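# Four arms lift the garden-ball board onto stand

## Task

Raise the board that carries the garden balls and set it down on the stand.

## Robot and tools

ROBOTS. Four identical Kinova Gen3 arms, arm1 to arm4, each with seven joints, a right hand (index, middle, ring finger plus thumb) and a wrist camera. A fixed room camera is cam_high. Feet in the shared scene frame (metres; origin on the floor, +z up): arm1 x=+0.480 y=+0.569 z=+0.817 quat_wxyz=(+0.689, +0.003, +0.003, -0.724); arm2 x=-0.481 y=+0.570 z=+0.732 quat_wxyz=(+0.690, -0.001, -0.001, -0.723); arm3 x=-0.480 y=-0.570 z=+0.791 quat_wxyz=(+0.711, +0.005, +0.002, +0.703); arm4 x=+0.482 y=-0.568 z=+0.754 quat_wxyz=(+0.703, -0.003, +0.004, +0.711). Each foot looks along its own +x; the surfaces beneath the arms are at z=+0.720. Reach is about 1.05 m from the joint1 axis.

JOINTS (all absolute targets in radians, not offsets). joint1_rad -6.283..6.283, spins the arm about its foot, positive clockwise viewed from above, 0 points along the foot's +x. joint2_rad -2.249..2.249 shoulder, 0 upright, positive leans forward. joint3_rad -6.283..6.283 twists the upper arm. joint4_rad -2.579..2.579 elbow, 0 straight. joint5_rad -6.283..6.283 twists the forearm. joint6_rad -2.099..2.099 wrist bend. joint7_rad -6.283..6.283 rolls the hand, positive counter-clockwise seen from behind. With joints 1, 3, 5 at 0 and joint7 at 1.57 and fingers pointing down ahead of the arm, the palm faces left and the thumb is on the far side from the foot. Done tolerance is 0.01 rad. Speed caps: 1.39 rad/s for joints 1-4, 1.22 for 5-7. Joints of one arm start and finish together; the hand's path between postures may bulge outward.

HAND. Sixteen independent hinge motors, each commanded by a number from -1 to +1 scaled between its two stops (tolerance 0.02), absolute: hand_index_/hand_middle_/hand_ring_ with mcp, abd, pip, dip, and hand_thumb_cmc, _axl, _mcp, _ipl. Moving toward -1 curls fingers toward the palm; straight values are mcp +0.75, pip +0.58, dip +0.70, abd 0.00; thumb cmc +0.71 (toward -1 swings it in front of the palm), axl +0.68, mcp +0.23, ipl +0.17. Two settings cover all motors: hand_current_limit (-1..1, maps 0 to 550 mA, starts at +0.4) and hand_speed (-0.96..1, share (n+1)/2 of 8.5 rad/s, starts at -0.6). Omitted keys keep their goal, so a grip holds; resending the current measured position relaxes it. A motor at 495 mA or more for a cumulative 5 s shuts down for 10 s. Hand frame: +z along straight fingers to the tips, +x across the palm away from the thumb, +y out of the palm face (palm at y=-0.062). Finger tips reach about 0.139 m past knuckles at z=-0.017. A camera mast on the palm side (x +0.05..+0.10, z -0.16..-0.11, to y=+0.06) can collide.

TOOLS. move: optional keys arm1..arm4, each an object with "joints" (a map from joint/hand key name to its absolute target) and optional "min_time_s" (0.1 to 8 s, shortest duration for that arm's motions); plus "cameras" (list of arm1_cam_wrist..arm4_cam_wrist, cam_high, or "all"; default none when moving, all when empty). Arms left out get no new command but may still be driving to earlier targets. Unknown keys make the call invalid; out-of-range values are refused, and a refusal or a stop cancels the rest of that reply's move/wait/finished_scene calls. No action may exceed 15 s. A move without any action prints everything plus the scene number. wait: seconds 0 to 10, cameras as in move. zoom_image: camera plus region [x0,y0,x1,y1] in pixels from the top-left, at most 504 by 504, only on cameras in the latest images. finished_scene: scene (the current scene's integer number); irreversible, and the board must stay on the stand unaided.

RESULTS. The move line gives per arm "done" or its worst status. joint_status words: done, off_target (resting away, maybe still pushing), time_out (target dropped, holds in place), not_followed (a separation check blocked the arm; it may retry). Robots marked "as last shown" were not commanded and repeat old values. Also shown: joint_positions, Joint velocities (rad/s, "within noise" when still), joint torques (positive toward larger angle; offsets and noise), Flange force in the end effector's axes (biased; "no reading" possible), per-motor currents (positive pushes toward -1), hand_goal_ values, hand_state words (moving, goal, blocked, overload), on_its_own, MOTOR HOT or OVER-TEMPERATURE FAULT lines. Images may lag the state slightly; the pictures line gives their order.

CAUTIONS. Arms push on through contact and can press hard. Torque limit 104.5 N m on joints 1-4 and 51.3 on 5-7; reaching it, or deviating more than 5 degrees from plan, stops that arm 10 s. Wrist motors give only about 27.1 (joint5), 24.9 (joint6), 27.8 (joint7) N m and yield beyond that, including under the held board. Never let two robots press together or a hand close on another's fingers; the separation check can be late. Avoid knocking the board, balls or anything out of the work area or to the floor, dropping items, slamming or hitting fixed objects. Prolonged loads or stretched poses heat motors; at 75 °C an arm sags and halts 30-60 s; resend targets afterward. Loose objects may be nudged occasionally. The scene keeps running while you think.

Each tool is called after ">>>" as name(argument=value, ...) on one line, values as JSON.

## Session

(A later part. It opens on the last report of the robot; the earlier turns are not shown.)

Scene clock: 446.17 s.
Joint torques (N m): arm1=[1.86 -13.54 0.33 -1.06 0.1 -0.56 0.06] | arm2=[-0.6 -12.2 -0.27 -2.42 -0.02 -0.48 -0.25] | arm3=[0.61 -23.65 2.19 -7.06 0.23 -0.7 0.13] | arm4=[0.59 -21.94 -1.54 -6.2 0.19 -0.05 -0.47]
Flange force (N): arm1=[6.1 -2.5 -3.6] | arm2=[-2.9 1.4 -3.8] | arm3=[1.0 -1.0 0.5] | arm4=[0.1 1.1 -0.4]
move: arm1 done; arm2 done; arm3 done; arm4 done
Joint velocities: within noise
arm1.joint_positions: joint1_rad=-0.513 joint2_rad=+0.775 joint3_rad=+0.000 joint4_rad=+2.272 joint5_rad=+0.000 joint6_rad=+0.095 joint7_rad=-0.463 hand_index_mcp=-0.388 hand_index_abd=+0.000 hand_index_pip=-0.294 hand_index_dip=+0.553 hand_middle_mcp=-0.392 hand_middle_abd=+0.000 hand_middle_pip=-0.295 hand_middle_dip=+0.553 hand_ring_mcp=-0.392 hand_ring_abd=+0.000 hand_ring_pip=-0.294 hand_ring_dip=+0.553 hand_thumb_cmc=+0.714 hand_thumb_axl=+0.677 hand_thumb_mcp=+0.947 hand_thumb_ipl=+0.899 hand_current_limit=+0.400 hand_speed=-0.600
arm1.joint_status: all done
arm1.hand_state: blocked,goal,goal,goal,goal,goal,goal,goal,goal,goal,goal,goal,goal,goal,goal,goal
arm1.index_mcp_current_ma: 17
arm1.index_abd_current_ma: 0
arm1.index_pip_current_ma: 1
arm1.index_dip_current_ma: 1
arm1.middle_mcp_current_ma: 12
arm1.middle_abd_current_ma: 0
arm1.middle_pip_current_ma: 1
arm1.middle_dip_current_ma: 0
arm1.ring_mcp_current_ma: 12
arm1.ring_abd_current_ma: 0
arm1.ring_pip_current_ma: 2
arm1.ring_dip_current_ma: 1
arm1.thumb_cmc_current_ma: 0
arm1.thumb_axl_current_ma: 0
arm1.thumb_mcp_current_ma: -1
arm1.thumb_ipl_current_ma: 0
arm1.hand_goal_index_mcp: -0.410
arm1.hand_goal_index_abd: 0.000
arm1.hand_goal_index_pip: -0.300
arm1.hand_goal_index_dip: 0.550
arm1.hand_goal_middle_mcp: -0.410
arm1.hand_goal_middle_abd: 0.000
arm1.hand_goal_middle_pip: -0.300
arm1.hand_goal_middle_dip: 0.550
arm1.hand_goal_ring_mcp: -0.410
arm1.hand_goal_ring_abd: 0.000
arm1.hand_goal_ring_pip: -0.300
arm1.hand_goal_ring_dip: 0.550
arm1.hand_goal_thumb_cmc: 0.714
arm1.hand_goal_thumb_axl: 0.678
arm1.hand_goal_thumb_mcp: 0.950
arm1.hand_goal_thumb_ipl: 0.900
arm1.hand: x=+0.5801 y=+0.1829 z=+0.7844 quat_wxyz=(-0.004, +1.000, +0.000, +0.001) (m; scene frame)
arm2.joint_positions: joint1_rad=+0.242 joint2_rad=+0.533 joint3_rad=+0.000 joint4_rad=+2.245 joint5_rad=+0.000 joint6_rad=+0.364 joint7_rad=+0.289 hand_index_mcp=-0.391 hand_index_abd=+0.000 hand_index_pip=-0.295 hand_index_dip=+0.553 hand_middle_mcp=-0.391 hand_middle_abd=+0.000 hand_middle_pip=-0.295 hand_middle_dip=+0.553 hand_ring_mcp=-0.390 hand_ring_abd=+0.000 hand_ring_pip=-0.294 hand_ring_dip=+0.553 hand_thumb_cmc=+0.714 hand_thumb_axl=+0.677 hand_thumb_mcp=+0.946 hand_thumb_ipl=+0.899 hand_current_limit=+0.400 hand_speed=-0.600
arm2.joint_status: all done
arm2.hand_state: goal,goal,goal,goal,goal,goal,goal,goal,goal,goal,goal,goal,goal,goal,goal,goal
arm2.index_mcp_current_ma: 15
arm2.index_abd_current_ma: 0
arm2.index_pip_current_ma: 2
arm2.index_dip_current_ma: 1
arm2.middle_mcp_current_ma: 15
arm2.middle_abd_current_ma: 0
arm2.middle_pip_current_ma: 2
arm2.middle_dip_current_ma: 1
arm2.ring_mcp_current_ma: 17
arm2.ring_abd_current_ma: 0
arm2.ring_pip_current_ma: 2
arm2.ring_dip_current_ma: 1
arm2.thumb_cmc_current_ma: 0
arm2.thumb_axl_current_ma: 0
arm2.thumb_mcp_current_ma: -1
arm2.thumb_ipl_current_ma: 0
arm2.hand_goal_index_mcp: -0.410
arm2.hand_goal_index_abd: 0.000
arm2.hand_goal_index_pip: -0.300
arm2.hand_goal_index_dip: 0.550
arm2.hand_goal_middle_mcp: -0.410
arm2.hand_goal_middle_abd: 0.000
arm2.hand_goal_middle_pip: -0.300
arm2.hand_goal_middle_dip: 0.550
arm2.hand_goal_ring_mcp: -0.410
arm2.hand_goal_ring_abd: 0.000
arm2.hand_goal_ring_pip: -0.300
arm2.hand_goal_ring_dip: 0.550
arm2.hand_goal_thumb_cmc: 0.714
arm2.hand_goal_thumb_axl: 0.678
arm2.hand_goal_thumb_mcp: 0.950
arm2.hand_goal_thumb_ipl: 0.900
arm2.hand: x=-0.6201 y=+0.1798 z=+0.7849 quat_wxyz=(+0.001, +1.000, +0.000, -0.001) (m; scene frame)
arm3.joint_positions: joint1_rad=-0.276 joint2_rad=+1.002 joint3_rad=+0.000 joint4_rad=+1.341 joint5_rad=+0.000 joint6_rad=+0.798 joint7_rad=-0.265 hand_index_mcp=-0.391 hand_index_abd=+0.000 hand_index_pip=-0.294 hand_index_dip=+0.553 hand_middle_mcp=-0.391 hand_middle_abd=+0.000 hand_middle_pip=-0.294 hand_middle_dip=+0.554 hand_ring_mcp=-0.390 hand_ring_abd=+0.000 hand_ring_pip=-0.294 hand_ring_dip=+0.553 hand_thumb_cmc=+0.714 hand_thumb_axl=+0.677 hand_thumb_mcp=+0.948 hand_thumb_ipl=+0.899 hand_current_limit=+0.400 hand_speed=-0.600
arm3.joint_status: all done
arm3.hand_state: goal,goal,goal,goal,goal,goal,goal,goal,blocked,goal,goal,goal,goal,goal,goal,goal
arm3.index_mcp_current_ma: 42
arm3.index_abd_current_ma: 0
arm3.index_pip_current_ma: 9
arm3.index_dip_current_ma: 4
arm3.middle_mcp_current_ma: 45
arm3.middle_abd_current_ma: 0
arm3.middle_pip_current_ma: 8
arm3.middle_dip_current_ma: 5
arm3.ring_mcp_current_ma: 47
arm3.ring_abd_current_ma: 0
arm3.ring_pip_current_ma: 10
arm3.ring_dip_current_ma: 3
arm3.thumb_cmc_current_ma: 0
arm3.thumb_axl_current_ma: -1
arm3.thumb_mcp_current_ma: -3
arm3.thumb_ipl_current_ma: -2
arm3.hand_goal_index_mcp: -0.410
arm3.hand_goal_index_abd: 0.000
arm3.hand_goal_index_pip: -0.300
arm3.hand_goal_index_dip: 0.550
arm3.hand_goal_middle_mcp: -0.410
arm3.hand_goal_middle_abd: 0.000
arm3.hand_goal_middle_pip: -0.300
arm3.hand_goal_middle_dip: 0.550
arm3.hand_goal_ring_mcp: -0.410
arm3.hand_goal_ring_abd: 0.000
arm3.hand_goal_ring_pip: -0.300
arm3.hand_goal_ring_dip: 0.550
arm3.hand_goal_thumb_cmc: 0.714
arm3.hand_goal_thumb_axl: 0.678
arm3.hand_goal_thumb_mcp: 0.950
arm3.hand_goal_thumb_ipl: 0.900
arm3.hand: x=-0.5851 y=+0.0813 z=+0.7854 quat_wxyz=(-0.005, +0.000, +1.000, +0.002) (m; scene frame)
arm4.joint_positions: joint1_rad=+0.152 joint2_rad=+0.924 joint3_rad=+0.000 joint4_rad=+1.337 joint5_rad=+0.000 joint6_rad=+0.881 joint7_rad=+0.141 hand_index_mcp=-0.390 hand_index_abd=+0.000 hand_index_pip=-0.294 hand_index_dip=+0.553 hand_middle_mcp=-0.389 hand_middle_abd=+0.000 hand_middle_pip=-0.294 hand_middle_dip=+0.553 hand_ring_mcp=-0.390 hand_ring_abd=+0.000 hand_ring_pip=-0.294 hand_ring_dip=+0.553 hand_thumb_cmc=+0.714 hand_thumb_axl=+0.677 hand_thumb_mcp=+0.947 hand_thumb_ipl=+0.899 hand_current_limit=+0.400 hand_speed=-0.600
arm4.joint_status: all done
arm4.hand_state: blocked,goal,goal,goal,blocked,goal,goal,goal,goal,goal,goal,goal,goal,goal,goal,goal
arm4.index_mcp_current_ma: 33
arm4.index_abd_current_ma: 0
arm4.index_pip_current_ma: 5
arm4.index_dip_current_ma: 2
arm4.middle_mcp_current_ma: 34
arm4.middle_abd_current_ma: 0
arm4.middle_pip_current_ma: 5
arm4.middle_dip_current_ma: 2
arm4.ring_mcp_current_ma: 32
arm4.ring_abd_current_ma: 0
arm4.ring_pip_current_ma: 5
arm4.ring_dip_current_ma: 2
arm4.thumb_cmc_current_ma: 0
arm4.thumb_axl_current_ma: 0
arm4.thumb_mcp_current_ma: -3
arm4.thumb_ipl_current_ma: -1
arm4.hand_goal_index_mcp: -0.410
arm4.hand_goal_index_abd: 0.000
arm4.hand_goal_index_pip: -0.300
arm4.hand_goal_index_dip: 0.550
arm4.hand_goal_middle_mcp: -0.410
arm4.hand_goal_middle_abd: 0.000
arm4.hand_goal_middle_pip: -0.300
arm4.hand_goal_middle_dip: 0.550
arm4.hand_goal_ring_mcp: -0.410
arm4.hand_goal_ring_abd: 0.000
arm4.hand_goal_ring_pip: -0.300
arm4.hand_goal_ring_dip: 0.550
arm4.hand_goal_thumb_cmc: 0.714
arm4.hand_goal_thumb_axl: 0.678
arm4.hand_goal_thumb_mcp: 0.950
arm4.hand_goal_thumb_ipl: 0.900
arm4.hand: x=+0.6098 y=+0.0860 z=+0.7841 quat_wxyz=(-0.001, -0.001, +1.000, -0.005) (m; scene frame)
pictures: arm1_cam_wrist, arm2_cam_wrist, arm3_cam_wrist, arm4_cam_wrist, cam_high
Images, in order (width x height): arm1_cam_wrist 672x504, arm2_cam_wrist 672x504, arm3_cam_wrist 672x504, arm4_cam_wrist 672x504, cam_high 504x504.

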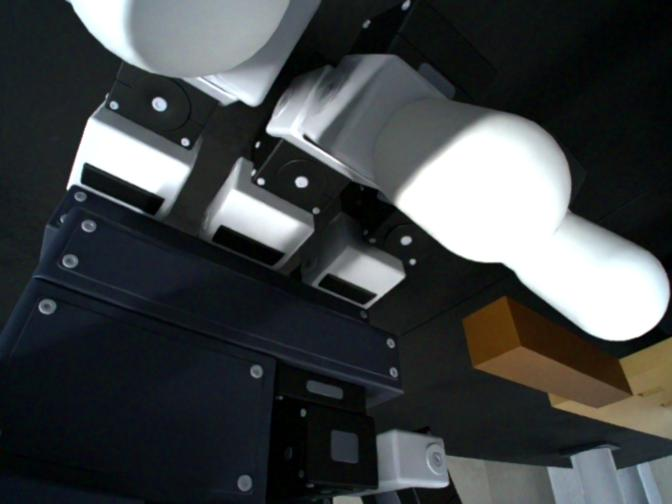

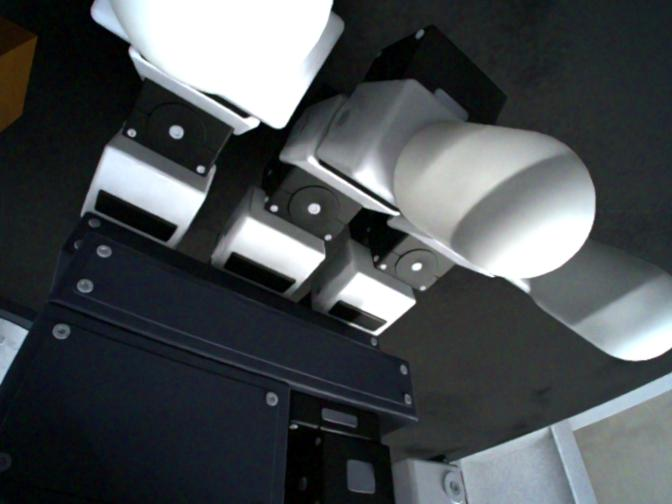

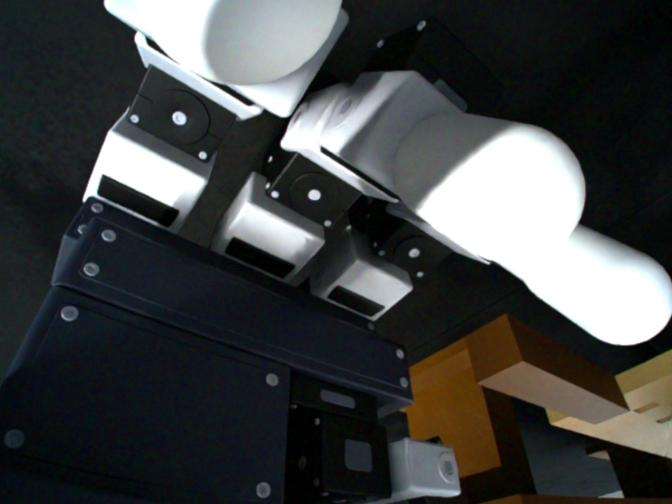

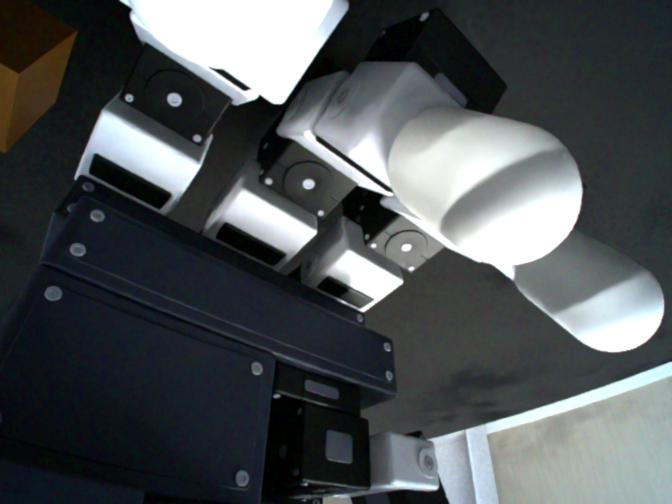

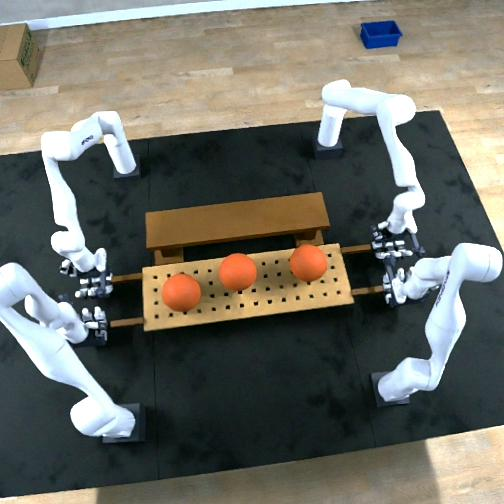

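>>> move(arm1={"joints": {"joint1_rad": -0.3194, "joint2_rad": 0.7695, "joint4_rad": 2.3318, "joint6_rad": 0.0403, "joint7_rad": -0.2698}, "min_time_s": 3}, arm2={"joints": {"joint1_rad": 0.0468, "joint2_rad": 0.5144, "joint4_rad": 2.2986, "joint6_rad": 0.3286, "joint7_rad": 0.0935}, "min_time_s": 3}, arm3={"joints": {"joint1_rad": -0.1614, "joint2_rad": 0.9833, "joint4_rad": 1.3914, "joint6_rad": 0.7669, "joint7_rad": -0.1501}, "min_time_s": 3}, arm4={"joints": {"joint1_rad": 0.0499, "joint2_rad": 0.9081, "joint4_rad": 1.3715, "joint6_rad": 0.862, "joint7_rad": 0.0386}, "min_time_s": 3}, cameras=["all"])

>>> zoom_image(camera="cam_high", region=[60, 240, 160, 340])

>>> zoom_image(camera="cam_high", region=[330, 210, 430, 310])

Scene clock: 491.37 s.
Joint torques (N m): arm1=[1.82 -12.96 0.34 -0.53 0.08 -0.49 0.04] | arm2=[-0.61 -11.55 -0.18 -2.14 -0.02 -0.49 -0.25] | arm3=[0.63 -23.18 2.16 -6.82 0.25 -0.63 0.2] | arm4=[0.6 -21.65 -1.47 -6.04 0.2 -0.05 -0.47]
Flange force (N): arm1=[6.5 -1.1 -3.8] | arm2=[-2.8 2.0 -4.2] | arm3=[1.3 -1.0 0.5] | arm4=[0.3 1.3 -0.5]
move: arm1 done; arm2 done; arm3 done; arm4 done
Joint velocities: within noise
arm1.joint_positions: joint1_rad=-0.319 joint2_rad=+0.770 joint3_rad=+0.000 joint4_rad=+2.332 joint5_rad=+0.000 joint6_rad=+0.040 joint7_rad=-0.270 hand_index_mcp=-0.388 hand_index_abd=+0.000 hand_index_pip=-0.294 hand_index_dip=+0.553 hand_middle_mcp=-0.392 hand_middle_abd=+0.000 hand_middle_pip=-0.295 hand_middle_dip=+0.553 hand_ring_mcp=-0.392 hand_ring_abd=+0.000 hand_ring_pip=-0.294 hand_ring_dip=+0.553 hand_thumb_cmc=+0.714 hand_thumb_axl=+0.677 hand_thumb_mcp=+0.947 hand_thumb_ipl=+0.899 hand_current_limit=+0.400 hand_speed=-0.600
arm1.joint_status: all done
arm1.hand_state: blocked,goal,goal,goal,goal,goal,goal,goal,goal,goal,goal,goal,goal,goal,goal,goal
arm1.index_mcp_current_ma: 17
arm1.index_abd_current_ma: 0
arm1.index_pip_current_ma: 1
arm1.index_dip_current_ma: 1
arm1.middle_mcp_current_ma: 12
arm1.middle_abd_current_ma: 0
arm1.middle_pip_current_ma: 1
arm1.middle_dip_current_ma: 0
arm1.ring_mcp_current_ma: 12
arm1.ring_abd_current_ma: 0
arm1.ring_pip_current_ma: 2
arm1.ring_dip_current_ma: 1
arm1.thumb_cmc_current_ma: 0
arm1.thumb_axl_current_ma: 0
arm1.thumb_mcp_current_ma: -1
arm1.thumb_ipl_current_ma: 0
arm1.hand_goal_index_mcp: -0.410
arm1.hand_goal_index_abd: 0.000
arm1.hand_goal_index_pip: -0.300
arm1.hand_goal_index_dip: 0.550
arm1.hand_goal_middle_mcp: -0.410
arm1.hand_goal_middle_abd: 0.000
arm1.hand_goal_middle_pip: -0.300
arm1.hand_goal_middle_dip: 0.550
arm1.hand_goal_ring_mcp: -0.410
arm1.hand_goal_ring_abd: 0.000
arm1.hand_goal_ring_pip: -0.300
arm1.hand_goal_ring_dip: 0.550
arm1.hand_goal_thumb_cmc: 0.714
arm1.hand_goal_thumb_axl: 0.678
arm1.hand_goal_thumb_mcp: 0.950
arm1.hand_goal_thumb_ipl: 0.900
arm1.hand: x=+0.5149 y=+0.1830 z=+0.7846 quat_wxyz=(-0.005, +1.000, +0.000, +0.001) (m; scene frame)
arm2.joint_positions: joint1_rad=+0.047 joint2_rad=+0.514 joint3_rad=+0.000 joint4_rad=+2.299 joint5_rad=+0.000 joint6_rad=+0.329 joint7_rad=+0.094 hand_index_mcp=-0.391 hand_index_abd=+0.000 hand_index_pip=-0.295 hand_index_dip=+0.553 hand_middle_mcp=-0.391 hand_middle_abd=+0.000 hand_middle_pip=-0.295 hand_middle_dip=+0.553 hand_ring_mcp=-0.390 hand_ring_abd=+0.000 hand_ring_pip=-0.294 hand_ring_dip=+0.553 hand_thumb_cmc=+0.714 hand_thumb_axl=+0.677 hand_thumb_mcp=+0.946 hand_thumb_ipl=+0.899 hand_current_limit=+0.400 hand_speed=-0.600
arm2.joint_status: all done
arm2.hand_state: goal,goal,goal,goal,goal,goal,goal,goal,goal,goal,goal,goal,goal,goal,goal,goal
arm2.index_mcp_current_ma: 15
arm2.index_abd_current_ma: 0
arm2.index_pip_current_ma: 2
arm2.index_dip_current_ma: 1
arm2.middle_mcp_current_ma: 15
arm2.middle_abd_current_ma: 0
arm2.middle_pip_current_ma: 2
arm2.middle_dip_current_ma: 1
arm2.ring_mcp_current_ma: 17
arm2.ring_abd_current_ma: 0
arm2.ring_pip_current_ma: 2
arm2.ring_dip_current_ma: 1
arm2.thumb_cmc_current_ma: 0
arm2.thumb_axl_current_ma: 0
arm2.thumb_mcp_current_ma: -1
arm2.thumb_ipl_current_ma: 0
arm2.hand_goal_index_mcp: -0.410
arm2.hand_goal_index_abd: 0.000
arm2.hand_goal_index_pip: -0.300
arm2.hand_goal_index_dip: 0.550
arm2.hand_goal_middle_mcp: -0.410
arm2.hand_goal_middle_abd: 0.000
arm2.hand_goal_middle_pip: -0.300
arm2.hand_goal_middle_dip: 0.550
arm2.hand_goal_ring_mcp: -0.410
arm2.hand_goal_ring_abd: 0.000
arm2.hand_goal_ring_pip: -0.300
arm2.hand_goal_ring_dip: 0.550
arm2.hand_goal_thumb_cmc: 0.714
arm2.hand_goal_thumb_axl: 0.678
arm2.hand_goal_thumb_mcp: 0.950
arm2.hand_goal_thumb_ipl: 0.900
arm2.hand: x=-0.5570 y=+0.1800 z=+0.7850 quat_wxyz=(+0.001, +1.000, +0.000, -0.001) (m; scene frame)
arm3.joint_positions: joint1_rad=-0.161 joint2_rad=+0.983 joint3_rad=+0.000 joint4_rad=+1.391 joint5_rad=+0.000 joint6_rad=+0.767 joint7_rad=-0.150 hand_index_mcp=-0.391 hand_index_abd=+0.000 hand_index_pip=-0.294 hand_index_dip=+0.553 hand_middle_mcp=-0.391 hand_middle_abd=+0.000 hand_middle_pip=-0.294 hand_middle_dip=+0.554 hand_ring_mcp=-0.390 hand_ring_abd=+0.000 hand_ring_pip=-0.294 hand_ring_dip=+0.553 hand_thumb_cmc=+0.714 hand_thumb_axl=+0.677 hand_thumb_mcp=+0.948 hand_thumb_ipl=+0.899 hand_current_limit=+0.400 hand_speed=-0.600
arm3.joint_status: all done
arm3.hand_state: goal,goal,goal,goal,goal,goal,goal,goal,blocked,goal,goal,goal,goal,goal,goal,goal
arm3.index_mcp_current_ma: 42
arm3.index_abd_current_ma: 0
arm3.index_pip_current_ma: 9
arm3.index_dip_current_ma: 4
arm3.middle_mcp_current_ma: 45
arm3.middle_abd_current_ma: 0
arm3.middle_pip_current_ma: 8
arm3.middle_dip_current_ma: 5
arm3.ring_mcp_current_ma: 47
arm3.ring_abd_current_ma: 0
arm3.ring_pip_current_ma: 10
arm3.ring_dip_current_ma: 3
arm3.thumb_cmc_current_ma: 0
arm3.thumb_axl_current_ma: -1
arm3.thumb_mcp_current_ma: -3
arm3.thumb_ipl_current_ma: -2
arm3.hand_goal_index_mcp: -0.410
arm3.hand_goal_index_abd: 0.000
arm3.hand_goal_index_pip: -0.300
arm3.hand_goal_index_dip: 0.550
arm3.hand_goal_middle_mcp: -0.410
arm3.hand_goal_middle_abd: 0.000
arm3.hand_goal_middle_pip: -0.300
arm3.hand_goal_middle_dip: 0.550
arm3.hand_goal_ring_mcp: -0.410
arm3.hand_goal_ring_abd: 0.000
arm3.hand_goal_ring_pip: -0.300
arm3.hand_goal_ring_dip: 0.550
arm3.hand_goal_thumb_cmc: 0.714
arm3.hand_goal_thumb_axl: 0.678
arm3.hand_goal_thumb_mcp: 0.950
arm3.hand_goal_thumb_ipl: 0.900
arm3.hand: x=-0.5179 y=+0.0810 z=+0.7844 quat_wxyz=(-0.005, +0.000, +1.000, +0.002) (m; scene frame)
arm4.joint_positions: joint1_rad=+0.050 joint2_rad=+0.908 joint3_rad=+0.000 joint4_rad=+1.371 joint5_rad=+0.000 joint6_rad=+0.862 joint7_rad=+0.039 hand_index_mcp=-0.390 hand_index_abd=+0.000 hand_index_pip=-0.294 hand_index_dip=+0.553 hand_middle_mcp=-0.389 hand_middle_abd=+0.000 hand_middle_pip=-0.294 hand_middle_dip=+0.553 hand_ring_mcp=-0.390 hand_ring_abd=+0.000 hand_ring_pip=-0.294 hand_ring_dip=+0.553 hand_thumb_cmc=+0.714 hand_thumb_axl=+0.677 hand_thumb_mcp=+0.947 hand_thumb_ipl=+0.899 hand_current_limit=+0.400 hand_speed=-0.600
arm4.joint_status: all done
arm4.hand_state: blocked,goal,goal,goal,blocked,goal,goal,goal,goal,goal,goal,goal,goal,goal,goal,goal
arm4.index_mcp_current_ma: 33
arm4.index_abd_current_ma: 0
arm4.index_pip_current_ma: 5
arm4.index_dip_current_ma: 2
arm4.middle_mcp_current_ma: 34
arm4.middle_abd_current_ma: 0
arm4.middle_pip_current_ma: 5
arm4.middle_dip_current_ma: 2
arm4.ring_mcp_current_ma: 32
arm4.ring_abd_current_ma: 0
arm4.ring_pip_current_ma: 5
arm4.ring_dip_current_ma: 2
arm4.thumb_cmc_current_ma: 0
arm4.thumb_axl_current_ma: 0
arm4.thumb_mcp_current_ma: -3
arm4.thumb_ipl_current_ma: -1
arm4.hand_goal_index_mcp: -0.410
arm4.hand_goal_index_abd: 0.000
arm4.hand_goal_index_pip: -0.300
arm4.hand_goal_index_dip: 0.550
arm4.hand_goal_middle_mcp: -0.410
arm4.hand_goal_middle_abd: 0.000
arm4.hand_goal_middle_pip: -0.300
arm4.hand_goal_middle_dip: 0.550
arm4.hand_goal_ring_mcp: -0.410
arm4.hand_goal_ring_abd: 0.000
arm4.hand_goal_ring_pip: -0.300
arm4.hand_goal_ring_dip: 0.550
arm4.hand_goal_thumb_cmc: 0.714
arm4.hand_goal_thumb_axl: 0.678
arm4.hand_goal_thumb_mcp: 0.950
arm4.hand_goal_thumb_ipl: 0.900
arm4.hand: x=+0.5511 y=+0.0859 z=+0.7850 quat_wxyz=(-0.001, -0.001, +1.000, -0.005) (m; scene frame)
pictures: arm1_cam_wrist, arm2_cam_wrist, arm3_cam_wrist, arm4_cam_wrist, cam_high
Images, in order (width x height): arm1_cam_wrist 672x504, arm2_cam_wrist 672x504, arm3_cam_wrist 672x504, arm4_cam_wrist 672x504, cam_high 504x504.

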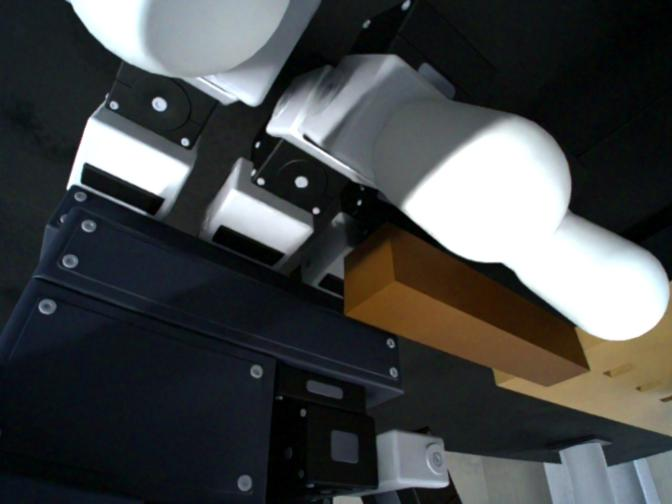

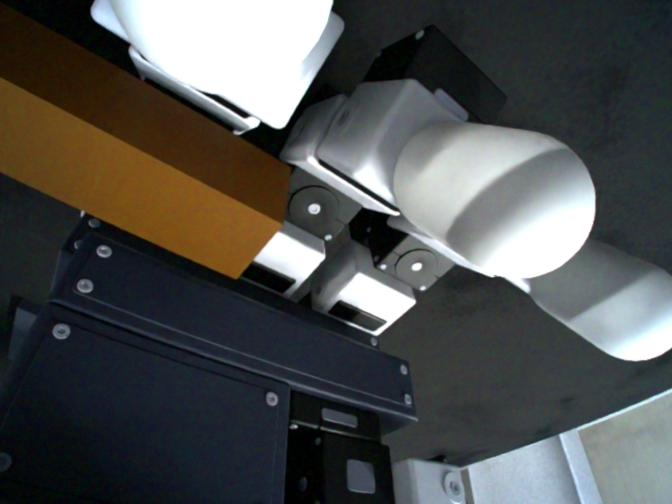

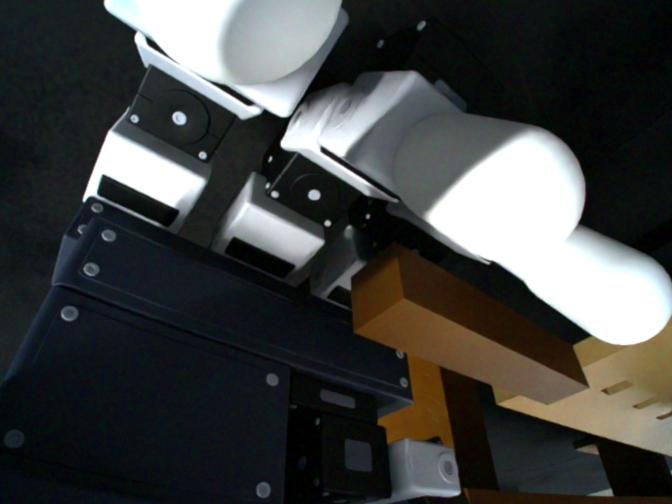

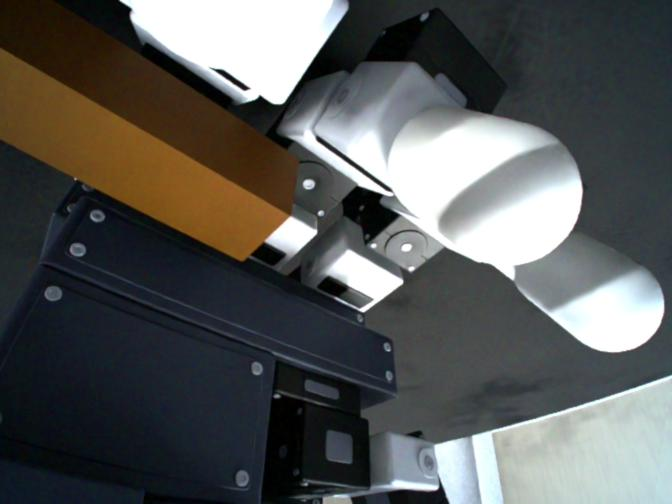

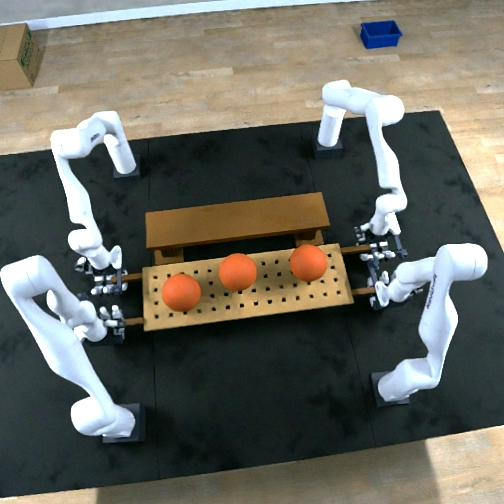

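Scaled by 5.040 from the camera's 504x504 image, which has a finer 720x720 frame.

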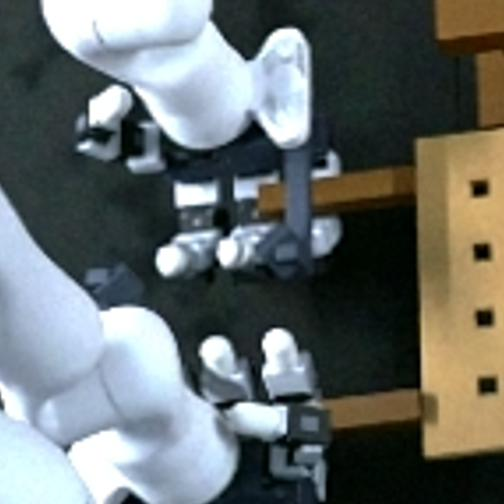

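Scaled by 5.040 from the camera's 504x504 image, which has a finer 720x720 frame.

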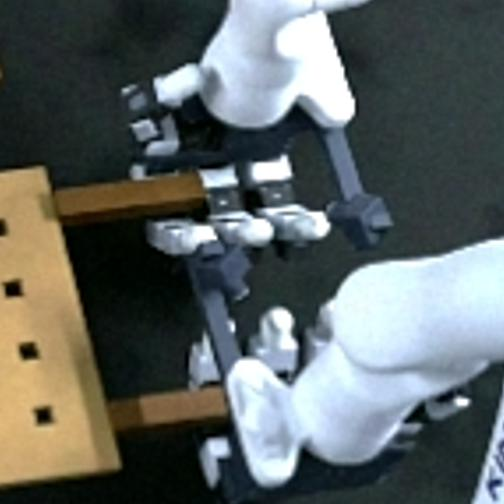

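>>> move(arm1={"joints": {"joint1_rad": -0.107, "joint2_rad": 0.769, "joint4_rad": 2.3487, "joint6_rad": 0.0239, "joint7_rad": -0.0574, "hand_thumb_cmc": 0.95}, "min_time_s": 3}, arm2={"joints": {"joint1_rad": -0.1658, "joint2_rad": 0.5097, "joint4_rad": 2.3126, "joint6_rad": 0.3193, "joint7_rad": -0.119, "hand_thumb_cmc": 0.95}, "min_time_s": 3}, arm3={"joints": {"joint1_rad": -0.0419, "joint2_rad": 0.9781, "joint4_rad": 1.4052, "joint6_rad": 0.7583, "joint7_rad": -0.0305, "hand_thumb_cmc": 0.95}, "min_time_s": 3}, arm4={"joints": {"joint1_rad": -0.0538, "joint2_rad": 0.9046, "joint4_rad": 1.3795, "joint6_rad": 0.8575, "joint7_rad": -0.0651, "hand_thumb_cmc": 0.95}, "min_time_s": 3}, cameras=["all"])

>>> zoom_image(camera="cam_high", region=[80, 240, 180, 340])

>>> zoom_image(camera="cam_high", region=[310, 210, 410, 310])

Scene clock: 504.47 s.
Joint torques (N m): arm1=[1.84 -12.86 0.33 -0.35 0.1 -0.47 0.06] | arm2=[-0.58 -11.46 -0.17 -2.08 0 -0.5 -0.19] | arm3=[0.62 -23.02 2.03 -6.7 0.27 -0.61 0.24] | arm4=[0.57 -21.57 -1.5 -6.05 0.21 -0.07 -0.49]
Flange force (N): arm1=[6.7 0.4 -3.7] | arm2=[-2.1 2.6 -4.1] | arm3=[1.5 -0.7 0.5] | arm4=[0.4 1.2 -0.5]
move: arm1 done; arm2 done; arm3 done; arm4 done
Joint velocities: within noise
arm1.joint_positions: joint1_rad=-0.107 joint2_rad=+0.769 joint3_rad=+0.000 joint4_rad=+2.349 joint5_rad=+0.000 joint6_rad=+0.024 joint7_rad=-0.057 hand_index_mcp=-0.388 hand_index_abd=+0.000 hand_index_pip=-0.294 hand_index_dip=+0.553 hand_middle_mcp=-0.392 hand_middle_abd=+0.000 hand_middle_pip=-0.295 hand_middle_dip=+0.553 hand_ring_mcp=-0.392 hand_ring_abd=+0.000 hand_ring_pip=-0.294 hand_ring_dip=+0.553 hand_thumb_cmc=+0.947 hand_thumb_axl=+0.677 hand_thumb_mcp=+0.947 hand_thumb_ipl=+0.899 hand_current_limit=+0.400 hand_speed=-0.600
arm1.joint_status: all done
arm1.hand_state: blocked,goal,goal,goal,goal,goal,goal,goal,goal,goal,goal,goal,goal,goal,goal,goal
arm1.index_mcp_current_ma: 17
arm1.index_abd_current_ma: 0
arm1.index_pip_current_ma: 1
arm1.index_dip_current_ma: 1
arm1.middle_mcp_current_ma: 12
arm1.middle_abd_current_ma: 0
arm1.middle_pip_current_ma: 1
arm1.middle_dip_current_ma: 0
arm1.ring_mcp_current_ma: 12
arm1.ring_abd_current_ma: 0
arm1.ring_pip_current_ma: 2
arm1.ring_dip_current_ma: 1
arm1.thumb_cmc_current_ma: -1
arm1.thumb_axl_current_ma: 0
arm1.thumb_mcp_current_ma: -1
arm1.thumb_ipl_current_ma: 0
arm1.hand_goal_index_mcp: -0.410
arm1.hand_goal_index_abd: 0.000
arm1.hand_goal_index_pip: -0.300
arm1.hand_goal_index_dip: 0.550
arm1.hand_goal_middle_mcp: -0.410
arm1.hand_goal_middle_abd: 0.000
arm1.hand_goal_middle_pip: -0.300
arm1.hand_goal_middle_dip: 0.550
arm1.hand_goal_ring_mcp: -0.410
arm1.hand_goal_ring_abd: 0.000
arm1.hand_goal_ring_pip: -0.300
arm1.hand_goal_ring_dip: 0.550
arm1.hand_goal_thumb_cmc: 0.950
arm1.hand_goal_thumb_axl: 0.678
arm1.hand_goal_thumb_mcp: 0.950
arm1.hand_goal_thumb_ipl: 0.900
arm1.hand: x=+0.4499 y=+0.1829 z=+0.7845 quat_wxyz=(-0.004, +1.000, +0.000, +0.001) (m; scene frame)
arm2.joint_positions: joint1_rad=-0.166 joint2_rad=+0.510 joint3_rad=+0.000 joint4_rad=+2.313 joint5_rad=+0.000 joint6_rad=+0.319 joint7_rad=-0.119 hand_index_mcp=-0.391 hand_index_abd=+0.000 hand_index_pip=-0.295 hand_index_dip=+0.553 hand_middle_mcp=-0.391 hand_middle_abd=+0.000 hand_middle_pip=-0.295 hand_middle_dip=+0.553 hand_ring_mcp=-0.390 hand_ring_abd=+0.000 hand_ring_pip=-0.294 hand_ring_dip=+0.553 hand_thumb_cmc=+0.947 hand_thumb_axl=+0.677 hand_thumb_mcp=+0.946 hand_thumb_ipl=+0.899 hand_current_limit=+0.400 hand_speed=-0.600
arm2.joint_status: all done
arm2.hand_state: goal,goal,goal,goal,goal,goal,goal,goal,goal,goal,goal,goal,goal,goal,goal,goal
arm2.index_mcp_current_ma: 15
arm2.index_abd_current_ma: 0
arm2.index_pip_current_ma: 2
arm2.index_dip_current_ma: 1
arm2.middle_mcp_current_ma: 15
arm2.middle_abd_current_ma: 0
arm2.middle_pip_current_ma: 2
arm2.middle_dip_current_ma: 1
arm2.ring_mcp_current_ma: 17
arm2.ring_abd_current_ma: 0
arm2.ring_pip_current_ma: 2
arm2.ring_dip_current_ma: 1
arm2.thumb_cmc_current_ma: -1
arm2.thumb_axl_current_ma: 0
arm2.thumb_mcp_current_ma: -1
arm2.thumb_ipl_current_ma: 0
arm2.hand_goal_index_mcp: -0.410
arm2.hand_goal_index_abd: 0.000
arm2.hand_goal_index_pip: -0.300
arm2.hand_goal_index_dip: 0.550
arm2.hand_goal_middle_mcp: -0.410
arm2.hand_goal_middle_abd: 0.000
arm2.hand_goal_middle_pip: -0.300
arm2.hand_goal_middle_dip: 0.550
arm2.hand_goal_ring_mcp: -0.410
arm2.hand_goal_ring_abd: 0.000
arm2.hand_goal_ring_pip: -0.300
arm2.hand_goal_ring_dip: 0.550
arm2.hand_goal_thumb_cmc: 0.950
arm2.hand_goal_thumb_axl: 0.678
arm2.hand_goal_thumb_mcp: 0.950
arm2.hand_goal_thumb_ipl: 0.900
arm2.hand: x=-0.4920 y=+0.1800 z=+0.7849 quat_wxyz=(+0.001, +1.000, +0.000, -0.001) (m; scene frame)
arm3.joint_positions: joint1_rad=-0.042 joint2_rad=+0.978 joint3_rad=+0.000 joint4_rad=+1.405 joint5_rad=+0.000 joint6_rad=+0.758 joint7_rad=-0.031 hand_index_mcp=-0.391 hand_index_abd=+0.000 hand_index_pip=-0.294 hand_index_dip=+0.553 hand_middle_mcp=-0.391 hand_middle_abd=+0.000 hand_middle_pip=-0.294 hand_middle_dip=+0.554 hand_ring_mcp=-0.390 hand_ring_abd=+0.000 hand_ring_pip=-0.294 hand_ring_dip=+0.553 hand_thumb_cmc=+0.947 hand_thumb_axl=+0.677 hand_thumb_mcp=+0.948 hand_thumb_ipl=+0.899 hand_current_limit=+0.400 hand_speed=-0.600
arm3.joint_status: all done
arm3.hand_state: goal,goal,goal,goal,goal,goal,goal,goal,blocked,goal,goal,goal,goal,goal,goal,goal
arm3.index_mcp_current_ma: 42
arm3.index_abd_current_ma: 0
arm3.index_pip_current_ma: 9
arm3.index_dip_current_ma: 4
arm3.middle_mcp_current_ma: 45
arm3.middle_abd_current_ma: 0
arm3.middle_pip_current_ma: 8
arm3.middle_dip_current_ma: 5
arm3.ring_mcp_current_ma: 47
arm3.ring_abd_current_ma: 0
arm3.ring_pip_current_ma: 10
arm3.ring_dip_current_ma: 3
arm3.thumb_cmc_current_ma: -4
arm3.thumb_axl_current_ma: -1
arm3.thumb_mcp_current_ma: -3
arm3.thumb_ipl_current_ma: -2
arm3.hand_goal_index_mcp: -0.410
arm3.hand_goal_index_abd: 0.000
arm3.hand_goal_index_pip: -0.300
arm3.hand_goal_index_dip: 0.550
arm3.hand_goal_middle_mcp: -0.410
arm3.hand_goal_middle_abd: 0.000
arm3.hand_goal_middle_pip: -0.300
arm3.hand_goal_middle_dip: 0.550
arm3.hand_goal_ring_mcp: -0.410
arm3.hand_goal_ring_abd: 0.000
arm3.hand_goal_ring_pip: -0.300
arm3.hand_goal_ring_dip: 0.550
arm3.hand_goal_thumb_cmc: 0.950
arm3.hand_goal_thumb_axl: 0.678
arm3.hand_goal_thumb_mcp: 0.950
arm3.hand_goal_thumb_ipl: 0.900
arm3.hand: x=-0.4500 y=+0.0811 z=+0.7837 quat_wxyz=(-0.005, +0.000, +1.000, +0.002) (m; scene frame)
arm4.joint_positions: joint1_rad=-0.054 joint2_rad=+0.905 joint3_rad=+0.000 joint4_rad=+1.380 joint5_rad=+0.000 joint6_rad=+0.858 joint7_rad=-0.065 hand_index_mcp=-0.390 hand_index_abd=+0.000 hand_index_pip=-0.294 hand_index_dip=+0.553 hand_middle_mcp=-0.389 hand_middle_abd=+0.000 hand_middle_pip=-0.294 hand_middle_dip=+0.553 hand_ring_mcp=-0.390 hand_ring_abd=+0.000 hand_ring_pip=-0.294 hand_ring_dip=+0.553 hand_thumb_cmc=+0.947 hand_thumb_axl=+0.677 hand_thumb_mcp=+0.947 hand_thumb_ipl=+0.899 hand_current_limit=+0.400 hand_speed=-0.600
arm4.joint_status: all done
arm4.hand_state: blocked,goal,goal,goal,blocked,goal,goal,goal,goal,goal,goal,goal,goal,goal,goal,goal
arm4.index_mcp_current_ma: 33
arm4.index_abd_current_ma: 0
arm4.index_pip_current_ma: 5
arm4.index_dip_current_ma: 2
arm4.middle_mcp_current_ma: 34
arm4.middle_abd_current_ma: 0
arm4.middle_pip_current_ma: 5
arm4.middle_dip_current_ma: 2
arm4.ring_mcp_current_ma: 32
arm4.ring_abd_current_ma: 0
arm4.ring_pip_current_ma: 5
arm4.ring_dip_current_ma: 2
arm4.thumb_cmc_current_ma: -2
arm4.thumb_axl_current_ma: 0
arm4.thumb_mcp_current_ma: -3
arm4.thumb_ipl_current_ma: -1
arm4.hand_goal_index_mcp: -0.410
arm4.hand_goal_index_abd: 0.000
arm4.hand_goal_index_pip: -0.300
arm4.hand_goal_index_dip: 0.550
arm4.hand_goal_middle_mcp: -0.410
arm4.hand_goal_middle_abd: 0.000
arm4.hand_goal_middle_pip: -0.300
arm4.hand_goal_middle_dip: 0.550
arm4.hand_goal_ring_mcp: -0.410
arm4.hand_goal_ring_abd: 0.000
arm4.hand_goal_ring_pip: -0.300
arm4.hand_goal_ring_dip: 0.550
arm4.hand_goal_thumb_cmc: 0.950
arm4.hand_goal_thumb_axl: 0.678
arm4.hand_goal_thumb_mcp: 0.950
arm4.hand_goal_thumb_ipl: 0.900
arm4.hand: x=+0.4920 y=+0.0858 z=+0.7852 quat_wxyz=(-0.001, -0.001, +1.000, -0.005) (m; scene frame)
pictures: arm1_cam_wrist, arm2_cam_wrist, arm3_cam_wrist, arm4_cam_wrist, cam_high
Images, in order (width x height): arm1_cam_wrist 672x504, arm2_cam_wrist 672x504, arm3_cam_wrist 672x504, arm4_cam_wrist 672x504, cam_high 504x504.

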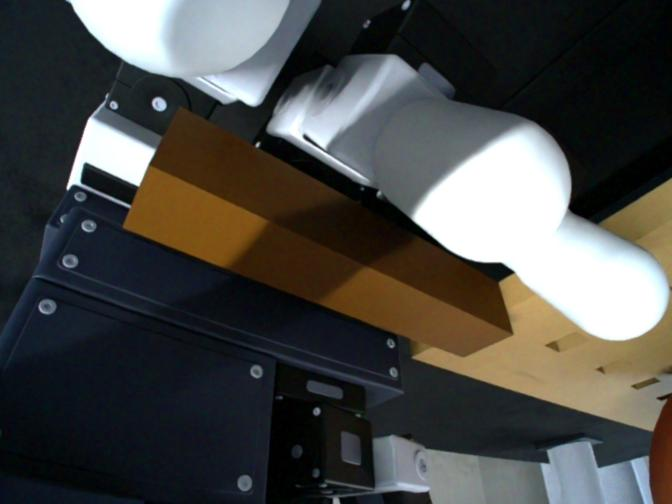

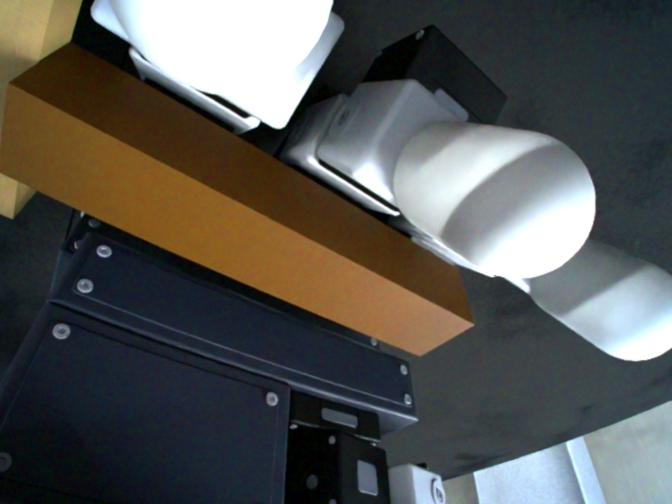

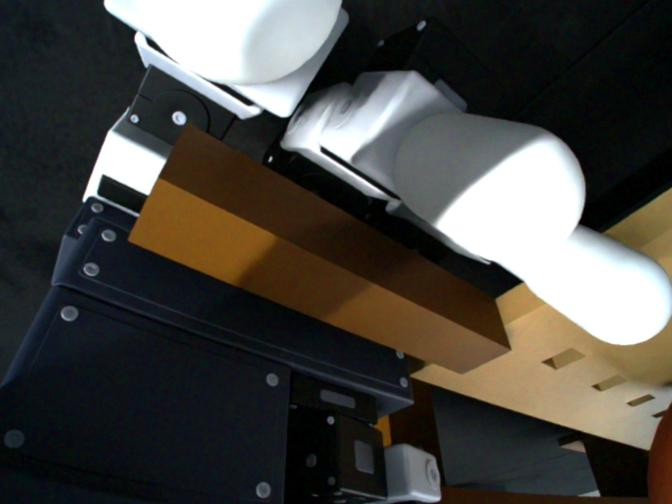

